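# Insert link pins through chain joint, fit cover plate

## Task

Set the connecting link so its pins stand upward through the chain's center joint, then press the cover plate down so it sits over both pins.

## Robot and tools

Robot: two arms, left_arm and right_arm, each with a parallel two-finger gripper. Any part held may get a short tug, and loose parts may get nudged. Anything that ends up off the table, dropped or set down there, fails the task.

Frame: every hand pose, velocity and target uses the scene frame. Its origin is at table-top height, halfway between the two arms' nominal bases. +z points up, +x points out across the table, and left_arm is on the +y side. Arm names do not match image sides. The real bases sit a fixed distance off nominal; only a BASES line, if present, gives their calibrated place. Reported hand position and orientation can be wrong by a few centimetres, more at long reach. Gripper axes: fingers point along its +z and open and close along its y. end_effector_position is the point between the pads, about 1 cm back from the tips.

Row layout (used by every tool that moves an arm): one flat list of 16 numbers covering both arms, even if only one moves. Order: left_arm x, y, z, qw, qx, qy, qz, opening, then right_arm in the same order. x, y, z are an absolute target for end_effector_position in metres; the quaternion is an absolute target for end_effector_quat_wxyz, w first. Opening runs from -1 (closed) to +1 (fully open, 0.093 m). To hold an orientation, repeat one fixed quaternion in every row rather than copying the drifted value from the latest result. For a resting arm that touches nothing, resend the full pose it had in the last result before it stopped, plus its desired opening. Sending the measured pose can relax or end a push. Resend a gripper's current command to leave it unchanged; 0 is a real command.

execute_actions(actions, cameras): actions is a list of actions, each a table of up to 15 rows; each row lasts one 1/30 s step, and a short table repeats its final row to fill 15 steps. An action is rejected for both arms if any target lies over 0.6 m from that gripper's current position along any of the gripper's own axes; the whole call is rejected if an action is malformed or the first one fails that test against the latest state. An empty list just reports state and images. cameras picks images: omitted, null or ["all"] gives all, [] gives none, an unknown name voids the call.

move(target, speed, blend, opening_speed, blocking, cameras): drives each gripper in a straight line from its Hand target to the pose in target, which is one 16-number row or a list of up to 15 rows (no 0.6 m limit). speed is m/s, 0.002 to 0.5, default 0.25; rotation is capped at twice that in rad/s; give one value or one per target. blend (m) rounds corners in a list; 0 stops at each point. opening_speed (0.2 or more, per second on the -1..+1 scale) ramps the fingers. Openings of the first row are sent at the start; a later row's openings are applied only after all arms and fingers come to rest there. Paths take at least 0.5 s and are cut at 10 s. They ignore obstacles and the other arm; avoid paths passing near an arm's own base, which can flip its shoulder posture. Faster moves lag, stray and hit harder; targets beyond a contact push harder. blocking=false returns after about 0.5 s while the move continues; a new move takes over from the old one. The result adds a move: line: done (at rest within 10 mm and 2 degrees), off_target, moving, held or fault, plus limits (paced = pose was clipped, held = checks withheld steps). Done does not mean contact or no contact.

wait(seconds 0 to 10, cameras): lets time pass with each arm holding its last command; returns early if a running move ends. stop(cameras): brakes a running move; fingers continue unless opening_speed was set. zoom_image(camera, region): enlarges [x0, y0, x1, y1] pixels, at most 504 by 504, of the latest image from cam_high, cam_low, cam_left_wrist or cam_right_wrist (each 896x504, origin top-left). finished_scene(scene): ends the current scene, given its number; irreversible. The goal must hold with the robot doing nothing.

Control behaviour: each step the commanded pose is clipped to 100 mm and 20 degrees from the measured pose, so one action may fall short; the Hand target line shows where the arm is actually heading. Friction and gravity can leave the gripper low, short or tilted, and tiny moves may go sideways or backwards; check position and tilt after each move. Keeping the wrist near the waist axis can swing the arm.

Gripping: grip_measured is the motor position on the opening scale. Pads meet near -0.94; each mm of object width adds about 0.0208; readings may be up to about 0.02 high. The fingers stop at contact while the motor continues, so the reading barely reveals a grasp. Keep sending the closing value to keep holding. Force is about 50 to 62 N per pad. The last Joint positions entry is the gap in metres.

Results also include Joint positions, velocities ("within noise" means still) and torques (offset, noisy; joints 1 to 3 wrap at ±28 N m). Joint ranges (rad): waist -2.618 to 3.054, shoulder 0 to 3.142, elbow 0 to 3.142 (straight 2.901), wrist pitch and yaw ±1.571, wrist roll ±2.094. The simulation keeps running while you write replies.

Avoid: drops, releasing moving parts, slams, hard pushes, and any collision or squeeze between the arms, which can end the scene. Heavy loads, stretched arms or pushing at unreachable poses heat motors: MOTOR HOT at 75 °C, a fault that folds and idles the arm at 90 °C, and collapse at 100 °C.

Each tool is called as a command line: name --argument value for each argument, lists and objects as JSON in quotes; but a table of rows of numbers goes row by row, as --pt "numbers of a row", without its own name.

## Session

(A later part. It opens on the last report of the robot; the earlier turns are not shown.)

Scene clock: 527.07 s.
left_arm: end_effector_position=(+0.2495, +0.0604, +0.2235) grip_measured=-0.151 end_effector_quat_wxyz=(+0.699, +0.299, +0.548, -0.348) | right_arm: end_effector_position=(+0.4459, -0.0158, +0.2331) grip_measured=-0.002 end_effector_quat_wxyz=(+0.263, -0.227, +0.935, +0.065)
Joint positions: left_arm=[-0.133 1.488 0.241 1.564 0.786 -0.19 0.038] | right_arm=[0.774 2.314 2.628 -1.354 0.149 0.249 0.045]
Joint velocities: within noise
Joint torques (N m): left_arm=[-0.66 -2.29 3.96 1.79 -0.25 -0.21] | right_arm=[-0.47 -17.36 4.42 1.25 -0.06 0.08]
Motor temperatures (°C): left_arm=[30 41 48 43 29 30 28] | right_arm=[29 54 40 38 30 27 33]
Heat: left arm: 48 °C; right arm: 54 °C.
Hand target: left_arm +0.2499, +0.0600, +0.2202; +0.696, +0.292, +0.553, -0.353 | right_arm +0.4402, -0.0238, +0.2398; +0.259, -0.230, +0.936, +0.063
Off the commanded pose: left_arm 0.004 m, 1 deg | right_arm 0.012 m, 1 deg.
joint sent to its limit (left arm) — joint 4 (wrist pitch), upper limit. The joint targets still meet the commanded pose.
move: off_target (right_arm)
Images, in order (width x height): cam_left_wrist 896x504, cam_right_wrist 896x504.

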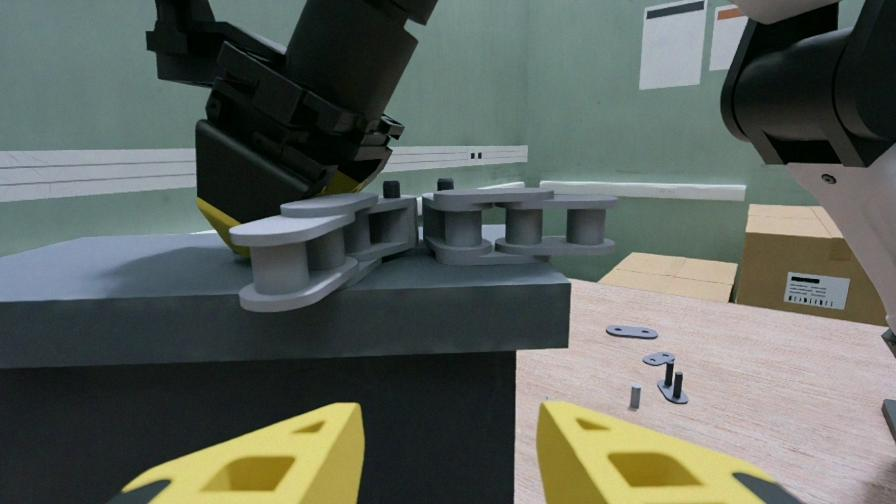

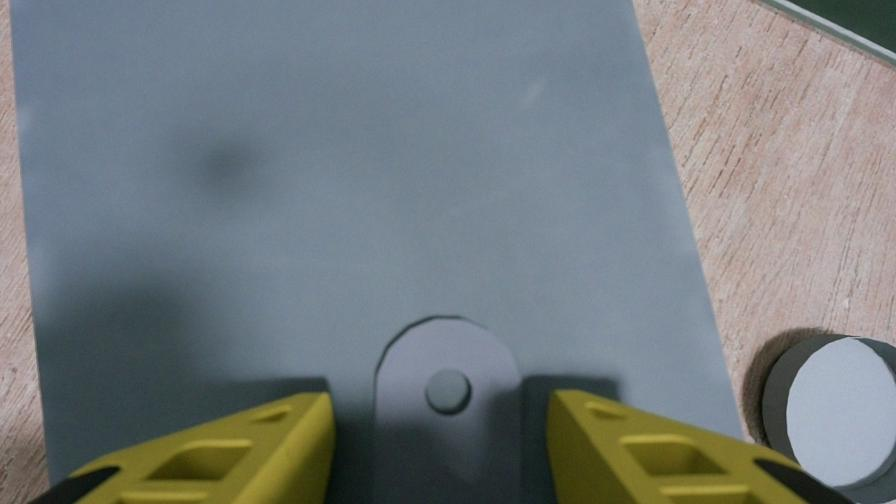

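move --target '[0.25,0.06,0.22,0.697,0.291,0.551,-0.354,-0.15,0.440,-0.024,0.240,0.2595,-0.2298,0.9358,0.0637,-0.65]' --opening_speed 0.5 --cameras '["cam_right_wrist"]'

move --target '[0.25,0.06,0.22,0.697,0.291,0.551,-0.354,-0.15,0.430,-0.028,0.285,0.2595,-0.2298,0.9358,0.0637,-0.65]' --speed 0.05 --cameras '["cam_right_wrist","cam_left_wrist"]'

zoom_image --camera "cam_left_wrist" --region '[180, 80, 480, 320]'

Scene clock: 529.03 s.
left_arm: end_effector_position=(+0.2495, +0.0604, +0.2235) grip_measured=-0.151 end_effector_quat_wxyz=(+0.699, +0.299, +0.548, -0.348) | right_arm: end_effector_position=(+0.4467, -0.0140, +0.2328) grip_measured=-0.457 end_effector_quat_wxyz=(+0.265, -0.227, +0.935, +0.068)
Joint positions: left_arm=[-0.133 1.488 0.241 1.564 0.786 -0.19 0.038] | right_arm=[0.774 2.314 2.624 -1.344 0.144 0.249 0.023]
Joint velocities: within noise
Joint torques (N m): left_arm=[-0.65 -2.3 3.97 1.79 -0.25 -0.2] | right_arm=[-0.44 -17.55 4.46 1.19 -0.02 0.08]
Motor temperatures (°C): left_arm=[30 41 48 43 29 30 28] | right_arm=[29 54 40 38 30 27 33]
Heat: left arm: 48 °C; right arm: 54 °C.
Hand target: left_arm +0.2499, +0.0600, +0.2202; +0.696, +0.292, +0.553, -0.353 | right_arm +0.4403, -0.0237, +0.2398; +0.259, -0.230, +0.936, +0.064
Off the commanded pose: left_arm 0.004 m, 1 deg | right_arm 0.014 m, 1 deg.
joint sent to its limit (left arm) — joint 4 (wrist pitch), upper limit. The joint targets still meet the commanded pose.
move: off_target (right_arm)
Images, in order (width x height): cam_right_wrist 896x504.

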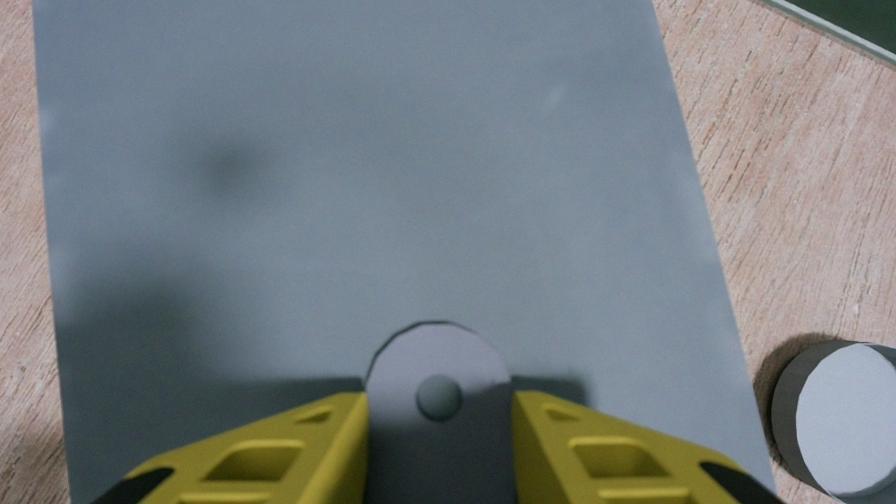

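Scene clock: 530.20 s.
left_arm: end_effector_position=(+0.2495, +0.0604, +0.2235) grip_measured=-0.151 end_effector_quat_wxyz=(+0.699, +0.299, +0.548, -0.348) | right_arm: end_effector_position=(+0.4307, -0.0294, +0.2851) grip_measured=-0.457 end_effector_quat_wxyz=(+0.290, -0.224, +0.927, +0.082)
Joint positions: left_arm=[-0.133 1.488 0.241 1.564 0.786 -0.19 0.038] | right_arm=[0.774 2.314 2.848 -1.506 0.144 0.248 0.023]
Joint velocities: within noise
Joint torques (N m): left_arm=[-0.65 -2.32 3.95 1.79 -0.25 -0.21] | right_arm=[0.25 -12.38 6.99 1.48 0.02 0.09]
Motor temperatures (°C): left_arm=[30 41 48 43 29 30 28] | right_arm=[29 54 40 38 30 27 33]
Heat: left arm: 48 °C; right arm: 54 °C.
Hand target: left_arm +0.2499, +0.0600, +0.2202; +0.696, +0.292, +0.553, -0.353 | right_arm +0.4297, -0.0283, +0.2845; +0.290, -0.229, +0.926, +0.080
Off the commanded pose: left_arm 0.004 m, 1 deg | right_arm 0.002 m, 4 deg.
elbow stopped short (right arm): the move would have taken joint 3 (elbow) straighter than the controller allows.
joint sent to its limit (left arm) — joint 4 (wrist pitch), upper limit. The joint targets still meet the commanded pose.
move: off_target (right_arm)
Images, in order (width x height): cam_left_wrist 896x504, cam_right_wrist 896x504.

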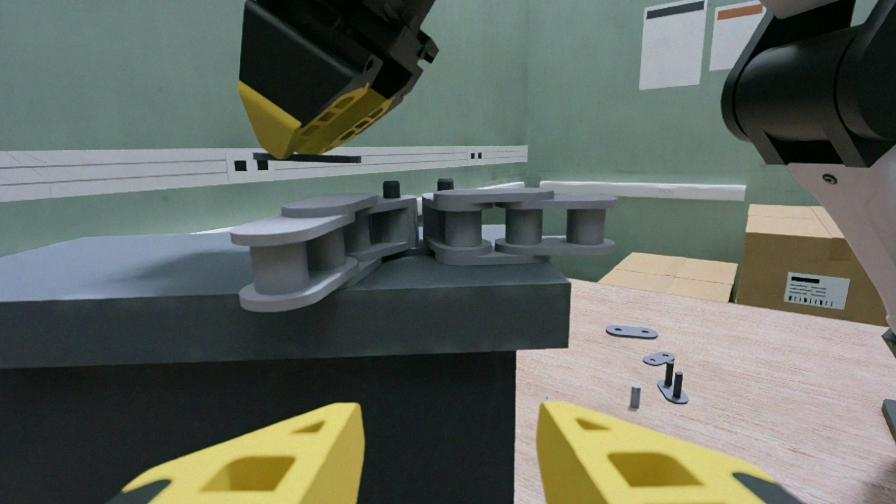

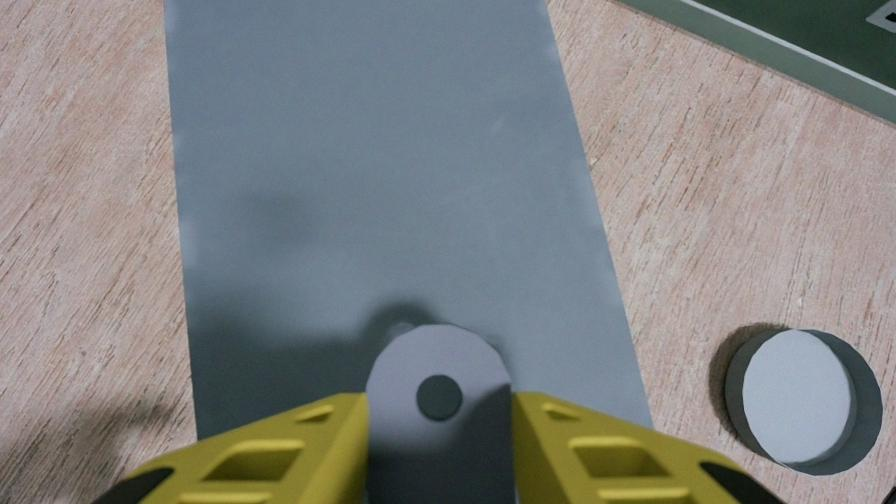

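Scaled by 1.680 from the camera's 896x504 image, which has a finer 1280x720 frame.

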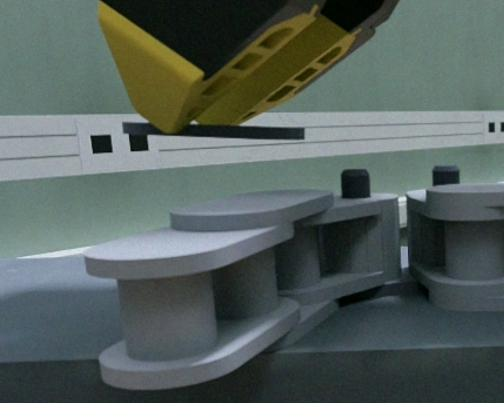

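move --pt "0.25 0.06 0.22 0.697 0.291 0.551 -0.354 -0.15 0.415 -0.035 0.318 0.2595 -0.2298 0.9358 0.0637 -0.65" --pt "0.25 0.06 0.22 0.697 0.291 0.551 -0.354 -0.15 0.362 -0.068 0.318 0.2470 -0.3991 0.8759 0.1126 -0.65" --speed 0.08 --blend 0.01 --cameras '["cam_right_wrist","cam_left_wrist"]'

zoom_image --camera "cam_right_wrist" --region '[340, 270, 540, 430]'

Scene clock: 534.47 s.
left_arm: end_effector_position=(+0.2495, +0.0604, +0.2235) grip_measured=-0.151 end_effector_quat_wxyz=(+0.699, +0.299, +0.548, -0.348) | right_arm: end_effector_position=(+0.3649, -0.0623, +0.3025) grip_measured=-0.457 end_effector_quat_wxyz=(+0.228, -0.399, +0.882, +0.104)
Joint positions: left_arm=[-0.133 1.488 0.241 1.564 0.786 -0.19 0.038] | right_arm=[0.748 2.023 2.489 -1.533 -0.054 -0.097 0.023]
Joint velocities: within noise
Joint torques (N m): left_arm=[-0.65 -2.3 3.96 1.79 -0.25 -0.2] | right_arm=[-0.69 -15.02 4.67 1.46 -0.2 0.1]
Motor temperatures (°C): left_arm=[30 41 47 44 29 30 28] | right_arm=[29 55 40 38 30 27 34]
Heat: left arm: 47 °C; right arm: 55 °C.
Hand target: left_arm +0.2499, +0.0600, +0.2202; +0.696, +0.292, +0.553, -0.353 | right_arm +0.3618, -0.0680, +0.3178; +0.246, -0.399, +0.876, +0.112
Off the commanded pose: left_arm 0.004 m, 1 deg | right_arm 0.017 m, 2 deg.
elbow stopped short (right arm): the move would have taken joint 3 (elbow) straighter than the controller allows.
joint sent to its limit (left arm) — joint 4 (wrist pitch), upper limit. The joint targets still meet the commanded pose.
move: off_target (right_arm)
Images, in order (width x height): cam_left_wrist 896x504, cam_right_wrist 896x504.

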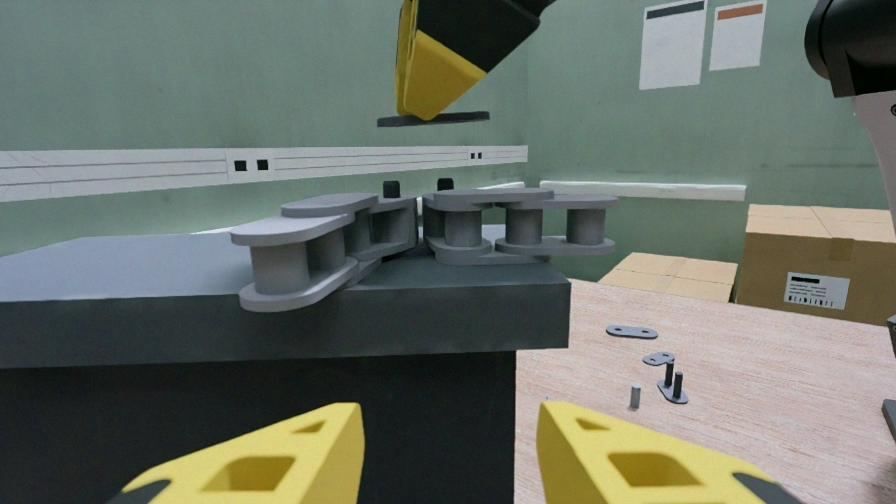

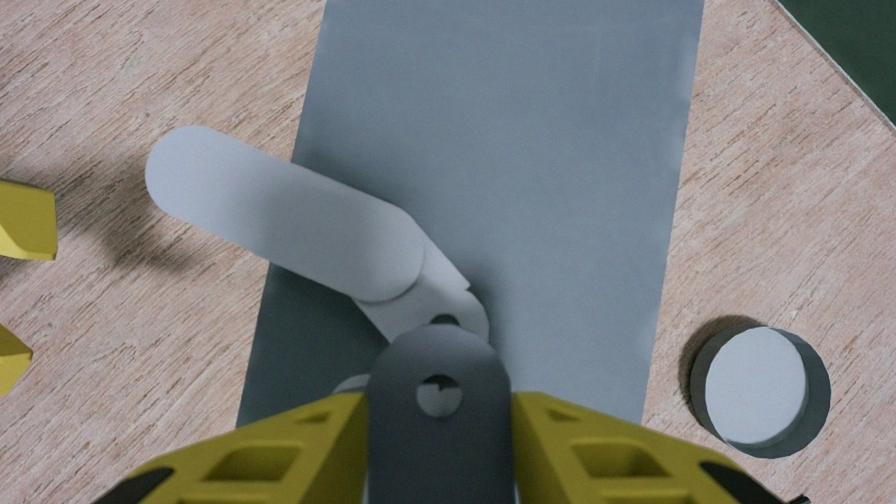

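Scaled by 2.520 from the camera's 896x504 image, which has a finer 1280x720 frame.

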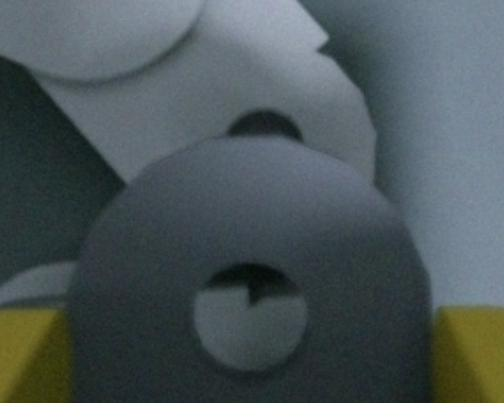

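move --target '[0.25,0.06,0.22,0.697,0.291,0.551,-0.354,-0.15,0.366,-0.064,0.300,0.2470,-0.3991,0.8759,0.1126,-0.65]' --speed 0.03 --cameras '["cam_right_wrist","cam_left_wrist"]'

zoom_image --camera "cam_right_wrist" --region '[340, 290, 540, 450]'

zoom_image --camera "cam_left_wrist" --region '[320, 90, 520, 250]'

Scene clock: 537.00 s.
left_arm: end_effector_position=(+0.2495, +0.0604, +0.2235) grip_measured=-0.151 end_effector_quat_wxyz=(+0.699, +0.299, +0.548, -0.348) | right_arm: end_effector_position=(+0.3688, -0.0587, +0.2843) grip_measured=-0.457 end_effector_quat_wxyz=(+0.228, -0.400, +0.882, +0.104)
Joint positions: left_arm=[-0.133 1.488 0.241 1.564 0.786 -0.19 0.038] | right_arm=[0.748 1.97 2.316 -1.413 -0.055 -0.097 0.023]
Joint velocities: within noise
Joint torques (N m): left_arm=[-0.66 -2.3 3.97 1.79 -0.26 -0.21] | right_arm=[-0.61 -15.08 5.08 1.5 -0.21 0.08]
Motor temperatures (°C): left_arm=[30 41 47 44 29 30 28] | right_arm=[29 56 40 38 30 27 34]
Heat: left arm: 47 °C; right arm: 56 °C.
Hand target: left_arm +0.2499, +0.0600, +0.2202; +0.696, +0.292, +0.553, -0.353 | right_arm +0.3658, -0.0640, +0.2998; +0.247, -0.399, +0.876, +0.112
Off the commanded pose: left_arm 0.004 m, 1 deg | right_arm 0.017 m, 2 deg.
joint sent to its limit (left arm) — joint 4 (wrist pitch), upper limit. The joint targets still meet the commanded pose.
move: off_target (right_arm)
Images, in order (width x height): cam_left_wrist 896x504, cam_right_wrist 896x504.

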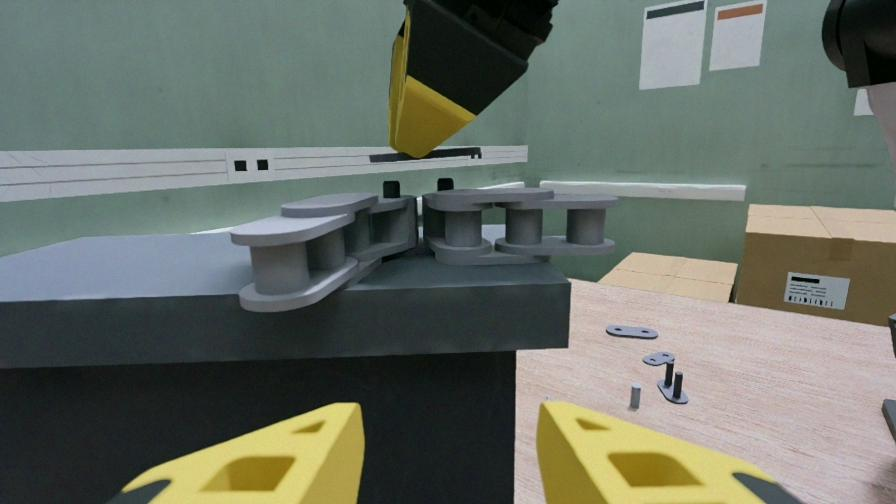

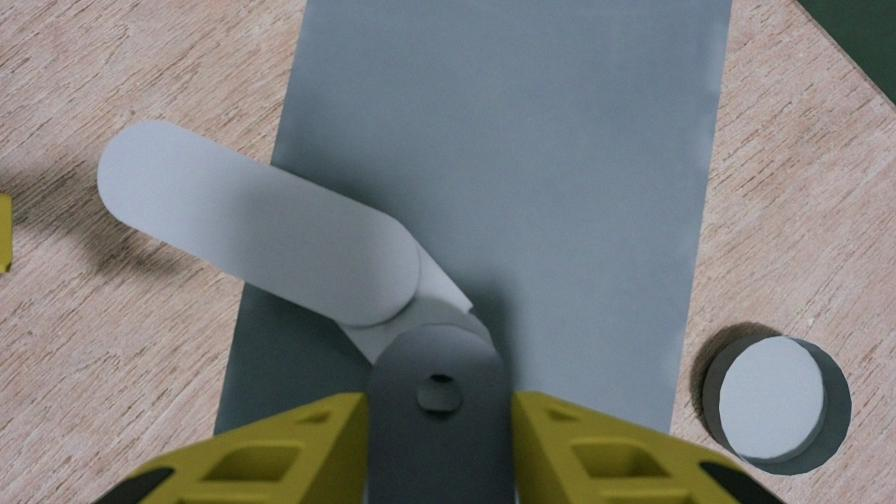

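Scaled by 2.520 from the camera's 896x504 image, which has a finer 1280x720 frame.

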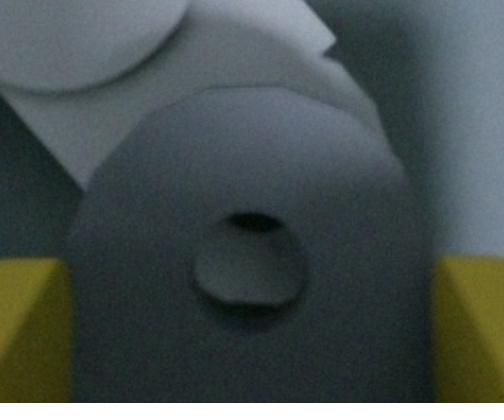

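Scaled by 2.520 from the camera's 896x504 image, which has a finer 1280x720 frame.

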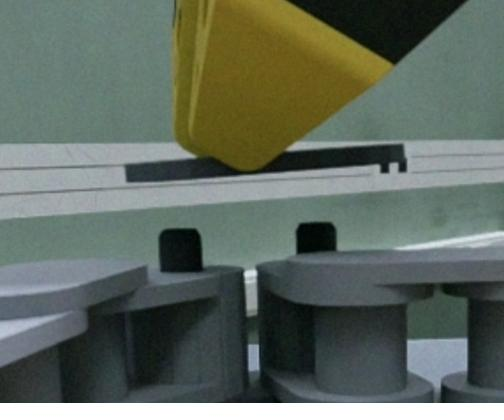

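move --target '[0.25,0.06,0.22,0.697,0.291,0.551,-0.354,-0.15,0.3675,-0.0620,0.295,0.2470,-0.3991,0.8759,0.1126,-0.65]' --speed 0.02 --cameras '["cam_right_wrist","cam_left_wrist"]'

zoom_image --camera "cam_right_wrist" --region '[340, 290, 540, 450]'

zoom_image --camera "cam_left_wrist" --region '[320, 90, 520, 250]'

Scene clock: 539.57 s.
left_arm: end_effector_position=(+0.2495, +0.0604, +0.2235) grip_measured=-0.151 end_effector_quat_wxyz=(+0.699, +0.299, +0.548, -0.348) | right_arm: end_effector_position=(+0.3706, -0.0571, +0.2790) grip_measured=-0.457 end_effector_quat_wxyz=(+0.228, -0.400, +0.882, +0.104)
Joint positions: left_arm=[-0.133 1.488 0.241 1.564 0.786 -0.19 0.038] | right_arm=[0.748 1.965 2.284 -1.386 -0.055 -0.097 0.023]
Joint velocities: within noise
Joint torques (N m): left_arm=[-0.62 -2.32 3.96 1.79 -0.25 -0.21] | right_arm=[-0.51 -15.34 5.15 1.47 -0.21 0.09]
Motor temperatures (°C): left_arm=[30 41 47 44 29 30 28] | right_arm=[29 56 40 38 30 27 34]
Heat: left arm: 47 °C; right arm: 56 °C.
Hand target: left_arm +0.2499, +0.0600, +0.2202; +0.696, +0.292, +0.553, -0.353 | right_arm +0.3674, -0.0620, +0.2948; +0.247, -0.399, +0.876, +0.112
Off the commanded pose: left_arm 0.004 m, 1 deg | right_arm 0.017 m, 2 deg.
joint sent to its limit (left arm) — joint 4 (wrist pitch), upper limit. The joint targets still meet the commanded pose.
move: off_target (right_arm)
Images, in order (width x height): cam_left_wrist 896x504, cam_right_wrist 896x504.

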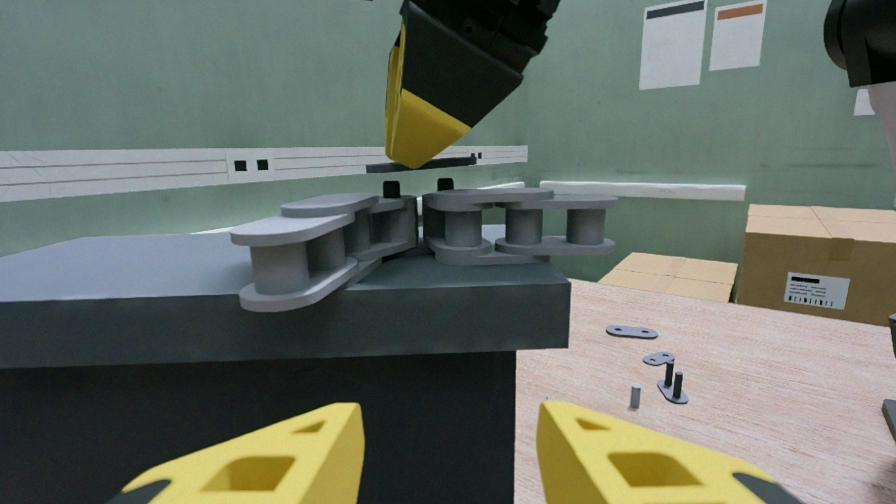

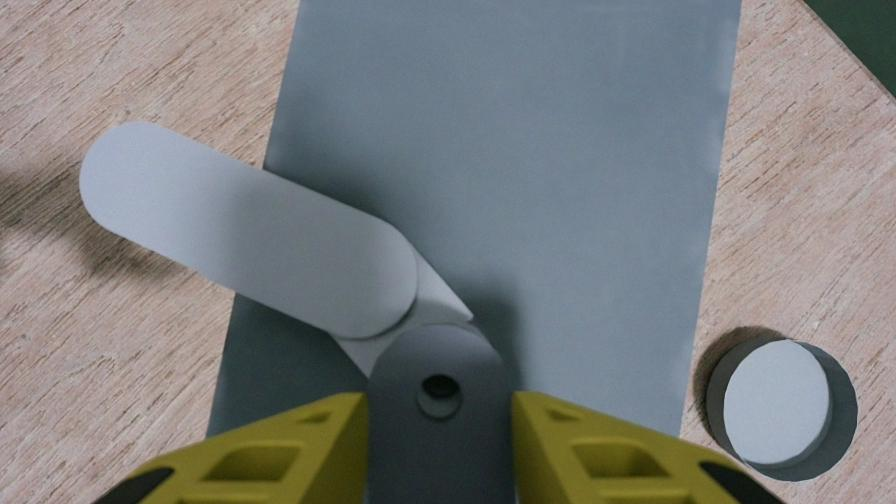

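Scaled by 2.520 from the camera's 896x504 image, which has a finer 1280x720 frame.

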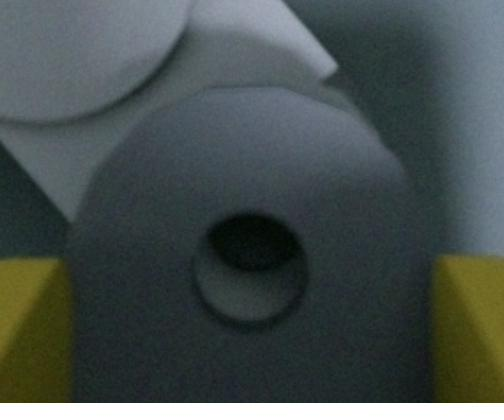

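Scaled by 2.520 from the camera's 896x504 image, which has a finer 1280x720 frame.

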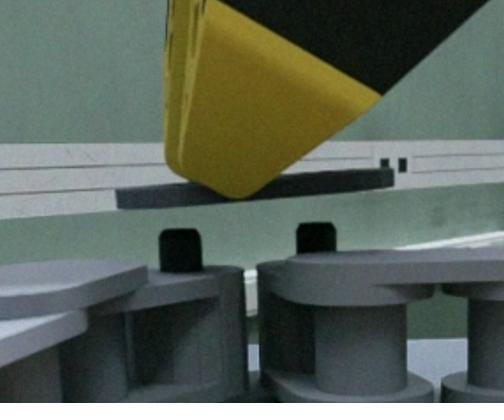

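move --target '[0.25,0.06,0.22,0.697,0.291,0.551,-0.354,-0.15,0.369,-0.0600,0.295,0.2661,-0.3966,0.8702,0.1213,-0.65]' --speed 0.02 --cameras '["cam_right_wrist","cam_left_wrist"]'

zoom_image --camera "cam_right_wrist" --region '[340, 290, 540, 450]'

zoom_image --camera "cam_left_wrist" --region '[320, 90, 520, 250]'

Scene clock: 542.03 s.
left_arm: end_effector_position=(+0.2495, +0.0604, +0.2235) grip_measured=-0.151 end_effector_quat_wxyz=(+0.699, +0.299, +0.548, -0.348) | right_arm: end_effector_position=(+0.3719, -0.0550, +0.2793) grip_measured=-0.457 end_effector_quat_wxyz=(+0.248, -0.398, +0.876, +0.112)
Joint positions: left_arm=[-0.133 1.488 0.241 1.564 0.786 -0.19 0.038] | right_arm=[0.748 1.913 2.186 -1.295 -0.058 -0.097 0.023]
Joint velocities: within noise
Joint torques (N m): left_arm=[-0.65 -2.3 3.95 1.79 -0.26 -0.2] | right_arm=[-0.61 -14.84 5.34 1.54 -0.22 0.11]
Motor temperatures (°C): left_arm=[30 40 47 44 29 30 28] | right_arm=[29 56 40 38 30 27 34]
Heat: left arm: 47 °C; right arm: 56 °C.
Hand target: left_arm +0.2499, +0.0600, +0.2202; +0.696, +0.292, +0.553, -0.353 | right_arm +0.3689, -0.0600, +0.2947; +0.266, -0.397, +0.870, +0.121
Off the commanded pose: left_arm 0.004 m, 1 deg | right_arm 0.017 m, 2 deg.
joint sent to its limit (left arm) — joint 4 (wrist pitch), upper limit. The joint targets still meet the commanded pose.
move: off_target (right_arm)
Images, in order (width x height): cam_left_wrist 896x504, cam_right_wrist 896x504.

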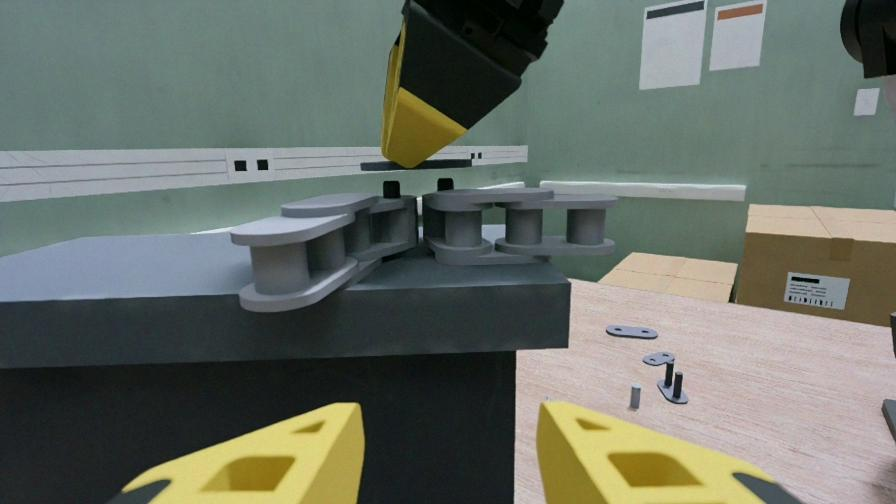

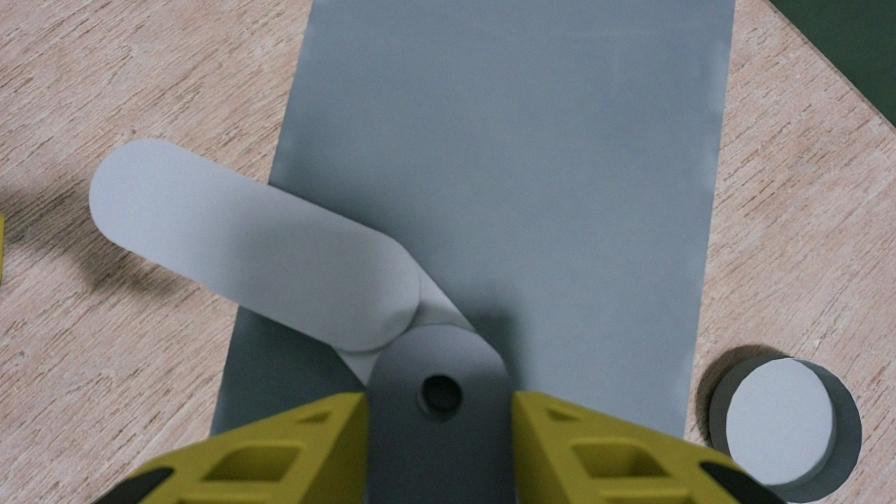

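Scaled by 2.520 from the camera's 896x504 image, which has a finer 1280x720 frame.

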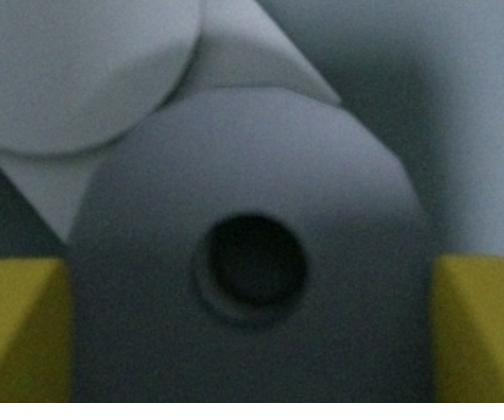

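Scaled by 2.520 from the camera's 896x504 image, which has a finer 1280x720 frame.

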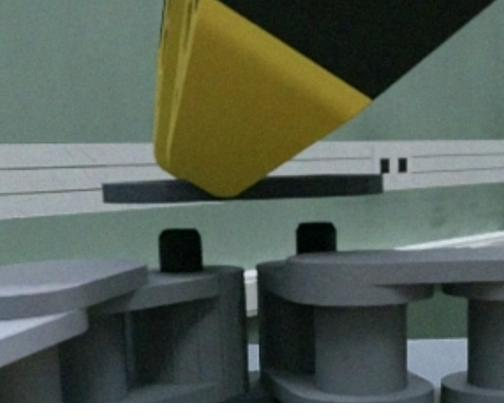

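move --target '[0.25,0.06,0.22,0.697,0.291,0.551,-0.354,-0.15,0.3685,-0.0610,0.291,0.2661,-0.3966,0.8702,0.1213,-0.65]' --speed 0.02 --cameras '["cam_right_wrist","cam_left_wrist"]'

zoom_image --camera "cam_right_wrist" --region '[390, 350, 490, 430]'

zoom_image --camera "cam_left_wrist" --region '[320, 90, 520, 250]'

Scene clock: 544.00 s.
left_arm: end_effector_position=(+0.2495, +0.0604, +0.2235) grip_measured=-0.151 end_effector_quat_wxyz=(+0.699, +0.299, +0.548, -0.348) | right_arm: end_effector_position=(+0.3710, -0.0557, +0.2754) grip_measured=-0.457 end_effector_quat_wxyz=(+0.248, -0.398, +0.876, +0.112)
Joint positions: left_arm=[-0.133 1.488 0.241 1.564 0.786 -0.19 0.038] | right_arm=[0.748 1.896 2.145 -1.271 -0.059 -0.097 0.023]
Joint velocities: within noise
Joint torques (N m): left_arm=[-0.66 -2.3 3.95 1.78 -0.25 -0.21] | right_arm=[-0.65 -14.75 5.41 1.59 -0.21 0.1]
Motor temperatures (°C): left_arm=[30 40 47 44 29 30 28] | right_arm=[29 56 40 38 30 27 34]
Heat: left arm: 47 °C; right arm: 56 °C.
Hand target: left_arm +0.2499, +0.0600, +0.2202; +0.696, +0.292, +0.553, -0.353 | right_arm +0.3684, -0.0610, +0.2907; +0.266, -0.397, +0.870, +0.121
Off the commanded pose: left_arm 0.004 m, 1 deg | right_arm 0.017 m, 2 deg.
joint sent to its limit (left arm) — joint 4 (wrist pitch), upper limit. The joint targets still meet the commanded pose.
move: off_target (right_arm)
Images, in order (width x height): cam_left_wrist 896x504, cam_right_wrist 896x504.

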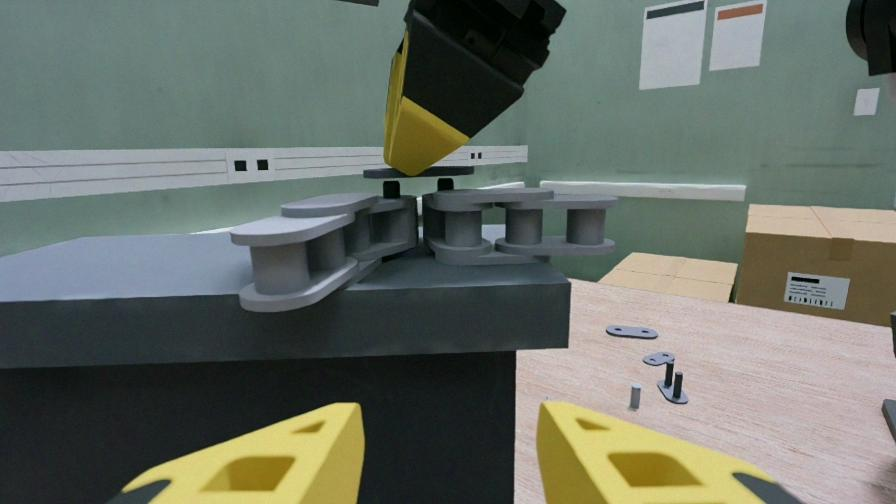

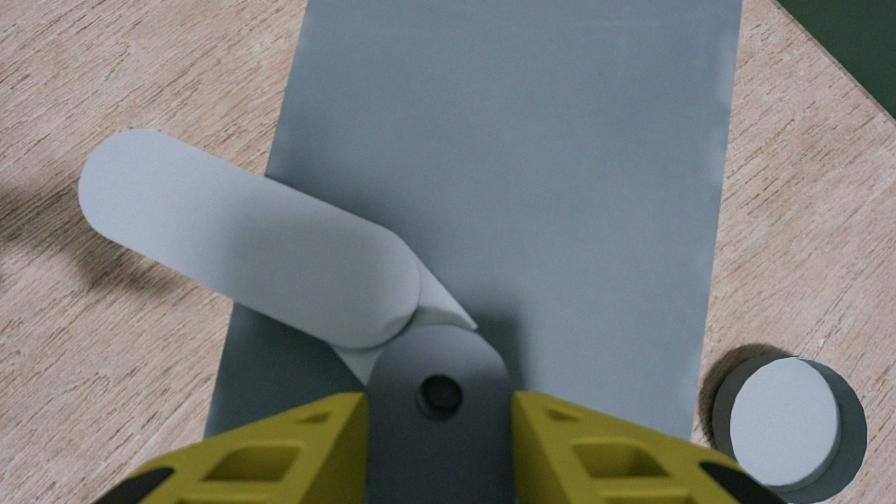

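Scaled by 5.040 from the camera's 896x504 image, which has a finer 1280x720 frame.

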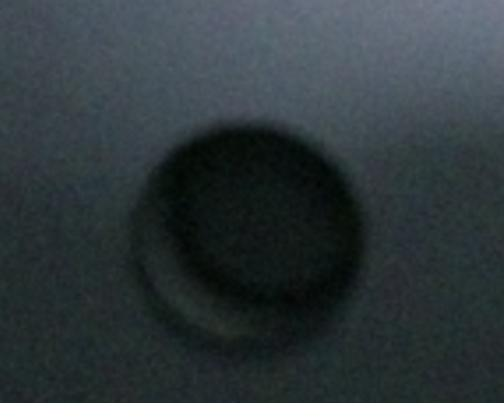

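Scaled by 2.520 from the camera's 896x504 image, which has a finer 1280x720 frame.

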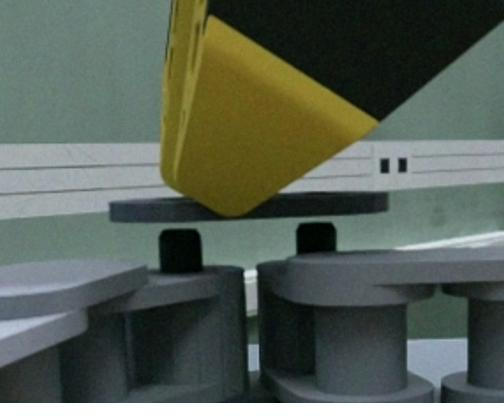

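move --target '[0.25,0.06,0.22,0.697,0.291,0.551,-0.354,-0.15,0.3690,-0.0618,0.289,0.2661,-0.3966,0.8702,0.1213,-0.65]' --speed 0.02 --cameras '["cam_right_wrist","cam_left_wrist"]'

zoom_image --camera "cam_right_wrist" --region '[390, 350, 490, 430]'

zoom_image --camera "cam_left_wrist" --region '[320, 90, 520, 250]'

Scene clock: 545.50 s.
left_arm: end_effector_position=(+0.2495, +0.0604, +0.2235) grip_measured=-0.151 end_effector_quat_wxyz=(+0.699, +0.299, +0.548, -0.348) | right_arm: end_effector_position=(+0.3707, -0.0557, +0.2735) grip_measured=-0.457 end_effector_quat_wxyz=(+0.247, -0.398, +0.876, +0.113)
Joint positions: left_arm=[-0.133 1.488 0.241 1.564 0.786 -0.19 0.038] | right_arm=[0.748 1.89 2.128 -1.26 -0.06 -0.097 0.023]
Joint velocities: within noise
Joint torques (N m): left_arm=[-0.65 -2.28 3.95 1.79 -0.25 -0.21] | right_arm=[-0.85 -14.71 5.44 1.55 -0.21 0.08]
Motor temperatures (°C): left_arm=[30 40 47 44 29 30 28] | right_arm=[29 56 40 39 30 27 34]
Heat: left arm: 47 °C; right arm: 56 °C.
Hand target: left_arm +0.2499, +0.0600, +0.2202; +0.696, +0.292, +0.553, -0.353 | right_arm +0.3689, -0.0618, +0.2888; +0.266, -0.397, +0.870, +0.121
Off the commanded pose: left_arm 0.004 m, 1 deg | right_arm 0.017 m, 2 deg.
joint sent to its limit (left arm) — joint 4 (wrist pitch), upper limit. The joint targets still meet the commanded pose.
move: off_target (right_arm)
Images, in order (width x height): cam_left_wrist 896x504, cam_right_wrist 896x504.

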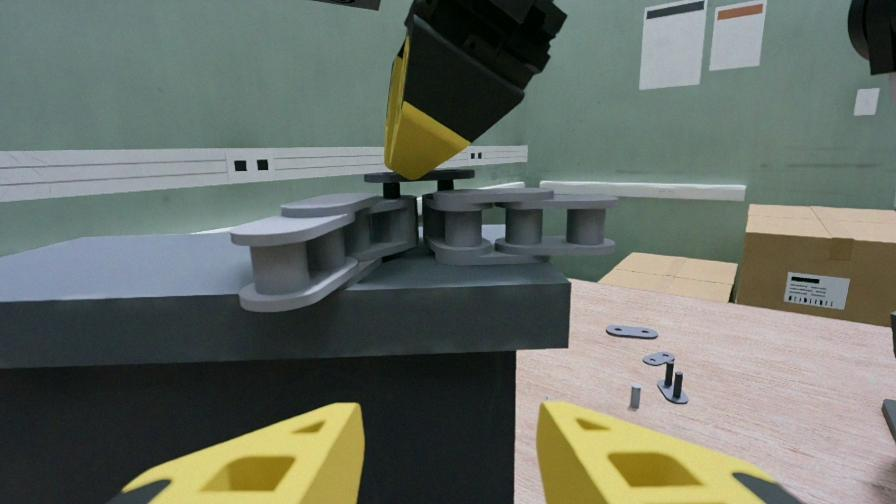

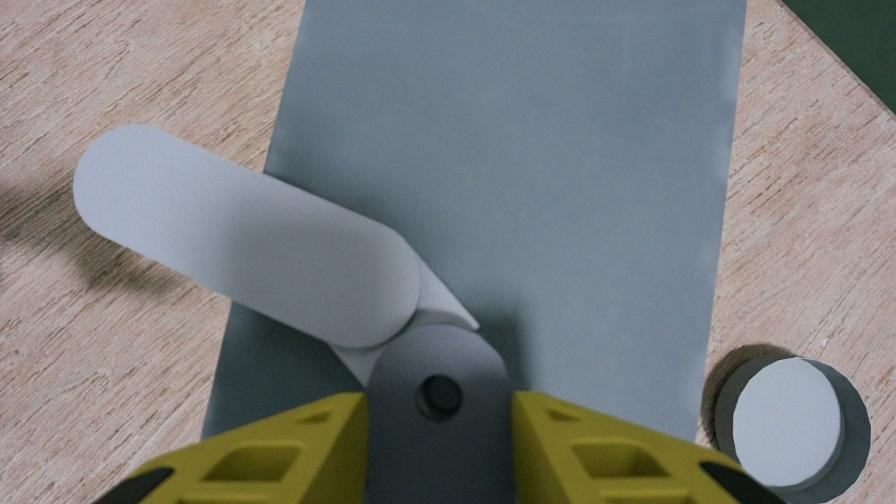

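Scaled by 5.040 from the camera's 896x504 image, which has a finer 1280x720 frame.

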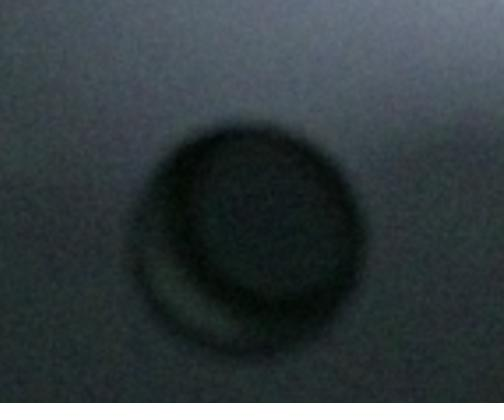

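Scaled by 2.520 from the camera's 896x504 image, which has a finer 1280x720 frame.

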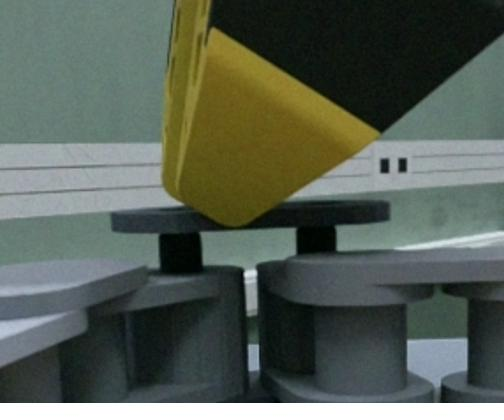

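move --target '[0.25,0.06,0.22,0.697,0.291,0.551,-0.354,-0.15,0.3712,-0.0632,0.290,0.2661,-0.3966,0.8702,0.1213,-0.65]' --speed 0.02 --cameras '["cam_right_wrist","cam_left_wrist"]'

zoom_image --camera "cam_right_wrist" --region '[390, 350, 490, 430]'

zoom_image --camera "cam_left_wrist" --region '[320, 90, 520, 250]'

Scene clock: 546.97 s.
left_arm: end_effector_position=(+0.2495, +0.0604, +0.2235) grip_measured=-0.151 end_effector_quat_wxyz=(+0.699, +0.299, +0.548, -0.348) | right_arm: end_effector_position=(+0.3734, -0.0583, +0.2736) grip_measured=-0.457 end_effector_quat_wxyz=(+0.248, -0.397, +0.877, +0.113)
Joint positions: left_arm=[-0.133 1.488 0.241 1.564 0.786 -0.19 0.038] | right_arm=[0.739 1.89 2.128 -1.26 -0.064 -0.101 0.023]
Joint velocities: within noise
Joint torques (N m): left_arm=[-0.65 -2.29 3.97 1.79 -0.25 -0.21] | right_arm=[-0.68 -14.16 6.41 1.51 -0.21 0.06]
Motor temperatures (°C): left_arm=[30 40 47 44 29 30 28] | right_arm=[29 57 40 39 30 27 34]
Heat: left arm: 47 °C; right arm: 57 °C.
Hand target: left_arm +0.2499, +0.0600, +0.2202; +0.696, +0.292, +0.553, -0.353 | right_arm +0.3711, -0.0632, +0.2897; +0.266, -0.397, +0.870, +0.121
Off the commanded pose: left_arm 0.004 m, 1 deg | right_arm 0.017 m, 2 deg.
joint sent to its limit (left arm) — joint 4 (wrist pitch), upper limit. The joint targets still meet the commanded pose.
move: off_target (right_arm)
Images, in order (width x height): cam_left_wrist 896x504, cam_right_wrist 896x504.

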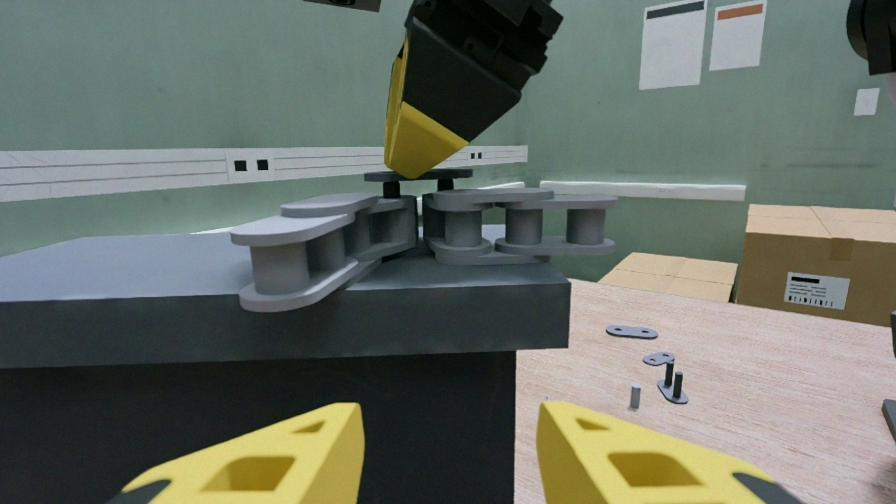

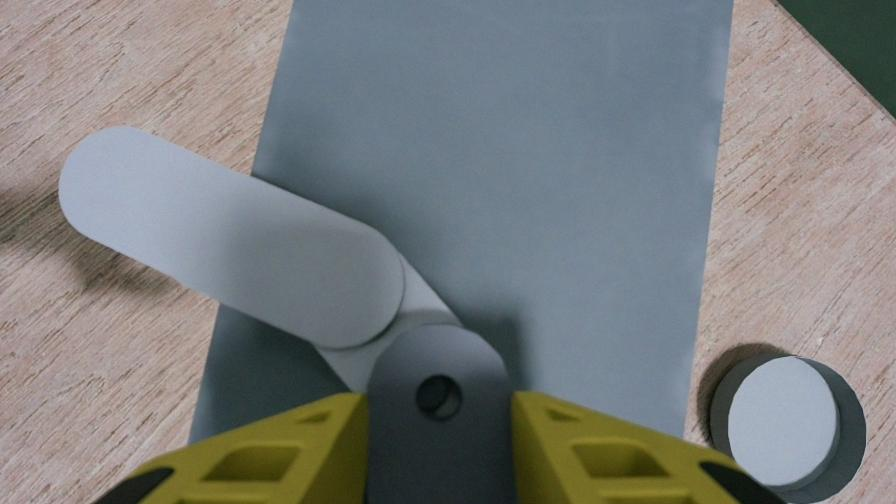

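Scaled by 5.040 from the camera's 896x504 image, which has a finer 1280x720 frame.

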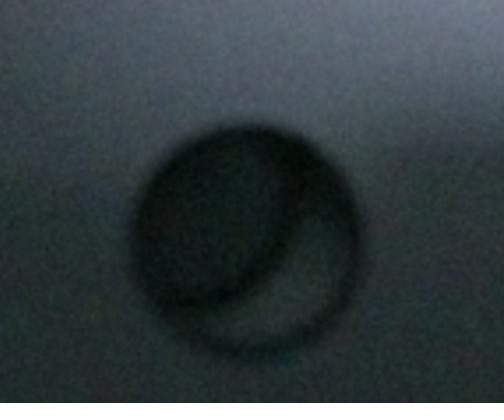

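Scaled by 2.520 from the camera's 896x504 image, which has a finer 1280x720 frame.

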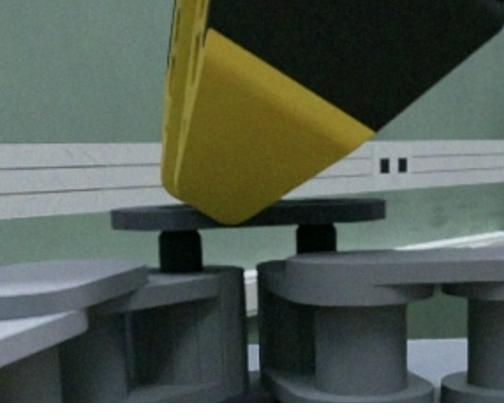

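move --target '[0.25,0.06,0.22,0.697,0.291,0.551,-0.354,-0.15,0.3670,-0.0570,0.292,0.2661,-0.3966,0.8702,0.1213,-0.65]' --speed 0.02 --cameras '["cam_right_wrist"]'

zoom_image --camera "cam_right_wrist" --region '[390, 350, 490, 430]'

Scene clock: 549.60 s.
left_arm: end_effector_position=(+0.2495, +0.0604, +0.2235) grip_measured=-0.151 end_effector_quat_wxyz=(+0.699, +0.299, +0.548, -0.348) | right_arm: end_effector_position=(+0.3733, -0.0582, +0.2736) grip_measured=-0.457 end_effector_quat_wxyz=(+0.248, -0.397, +0.877, +0.113)
Joint positions: left_arm=[-0.133 1.488 0.241 1.564 0.786 -0.19 0.038] | right_arm=[0.739 1.89 2.128 -1.26 -0.065 -0.101 0.023]
Joint velocities: within noise
Joint torques (N m): left_arm=[-0.65 -2.29 3.97 1.79 -0.25 -0.21] | right_arm=[0.84 -13.31 8.12 1.42 -0.12 0.24]
Motor temperatures (°C): left_arm=[30 40 47 44 29 30 28] | right_arm=[29 57 40 38 30 27 34]
Heat: left arm: 47 °C; right arm: 57 °C.
Hand target: left_arm +0.2499, +0.0600, +0.2202; +0.696, +0.292, +0.553, -0.353 | right_arm +0.3669, -0.0573, +0.2917; +0.266, -0.397, +0.870, +0.122
Off the commanded pose: left_arm 0.004 m, 1 deg | right_arm 0.019 m, 2 deg.
joint sent to its limit (left arm) — joint 4 (wrist pitch), upper limit. The joint targets still meet the commanded pose.
move: off_target (right_arm)
Images, in order (width x height): cam_right_wrist 896x504.

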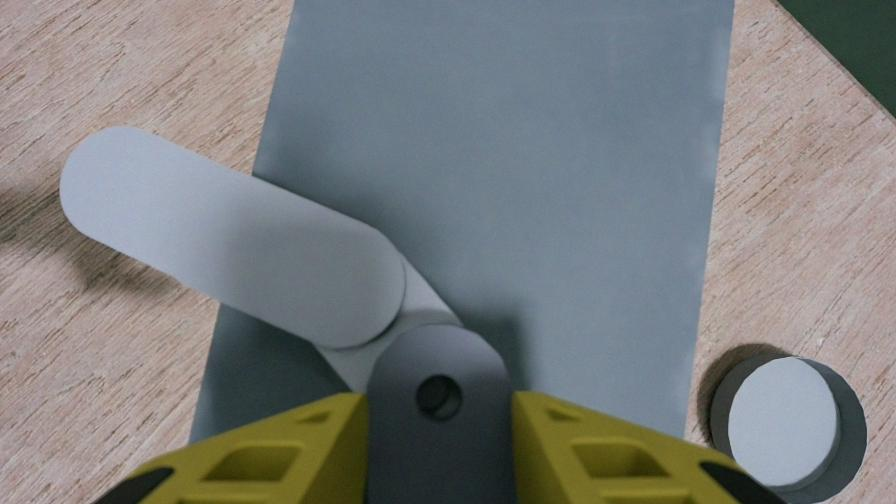

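Scaled by 5.040 from the camera's 896x504 image, which has a finer 1280x720 frame.

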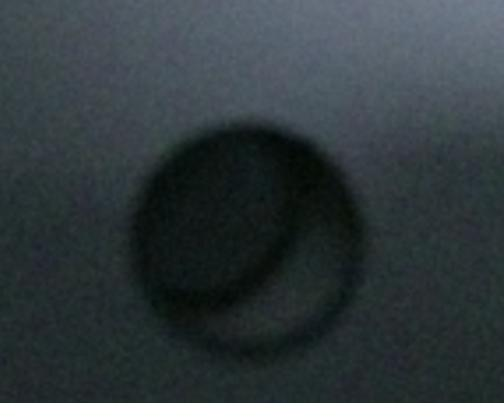

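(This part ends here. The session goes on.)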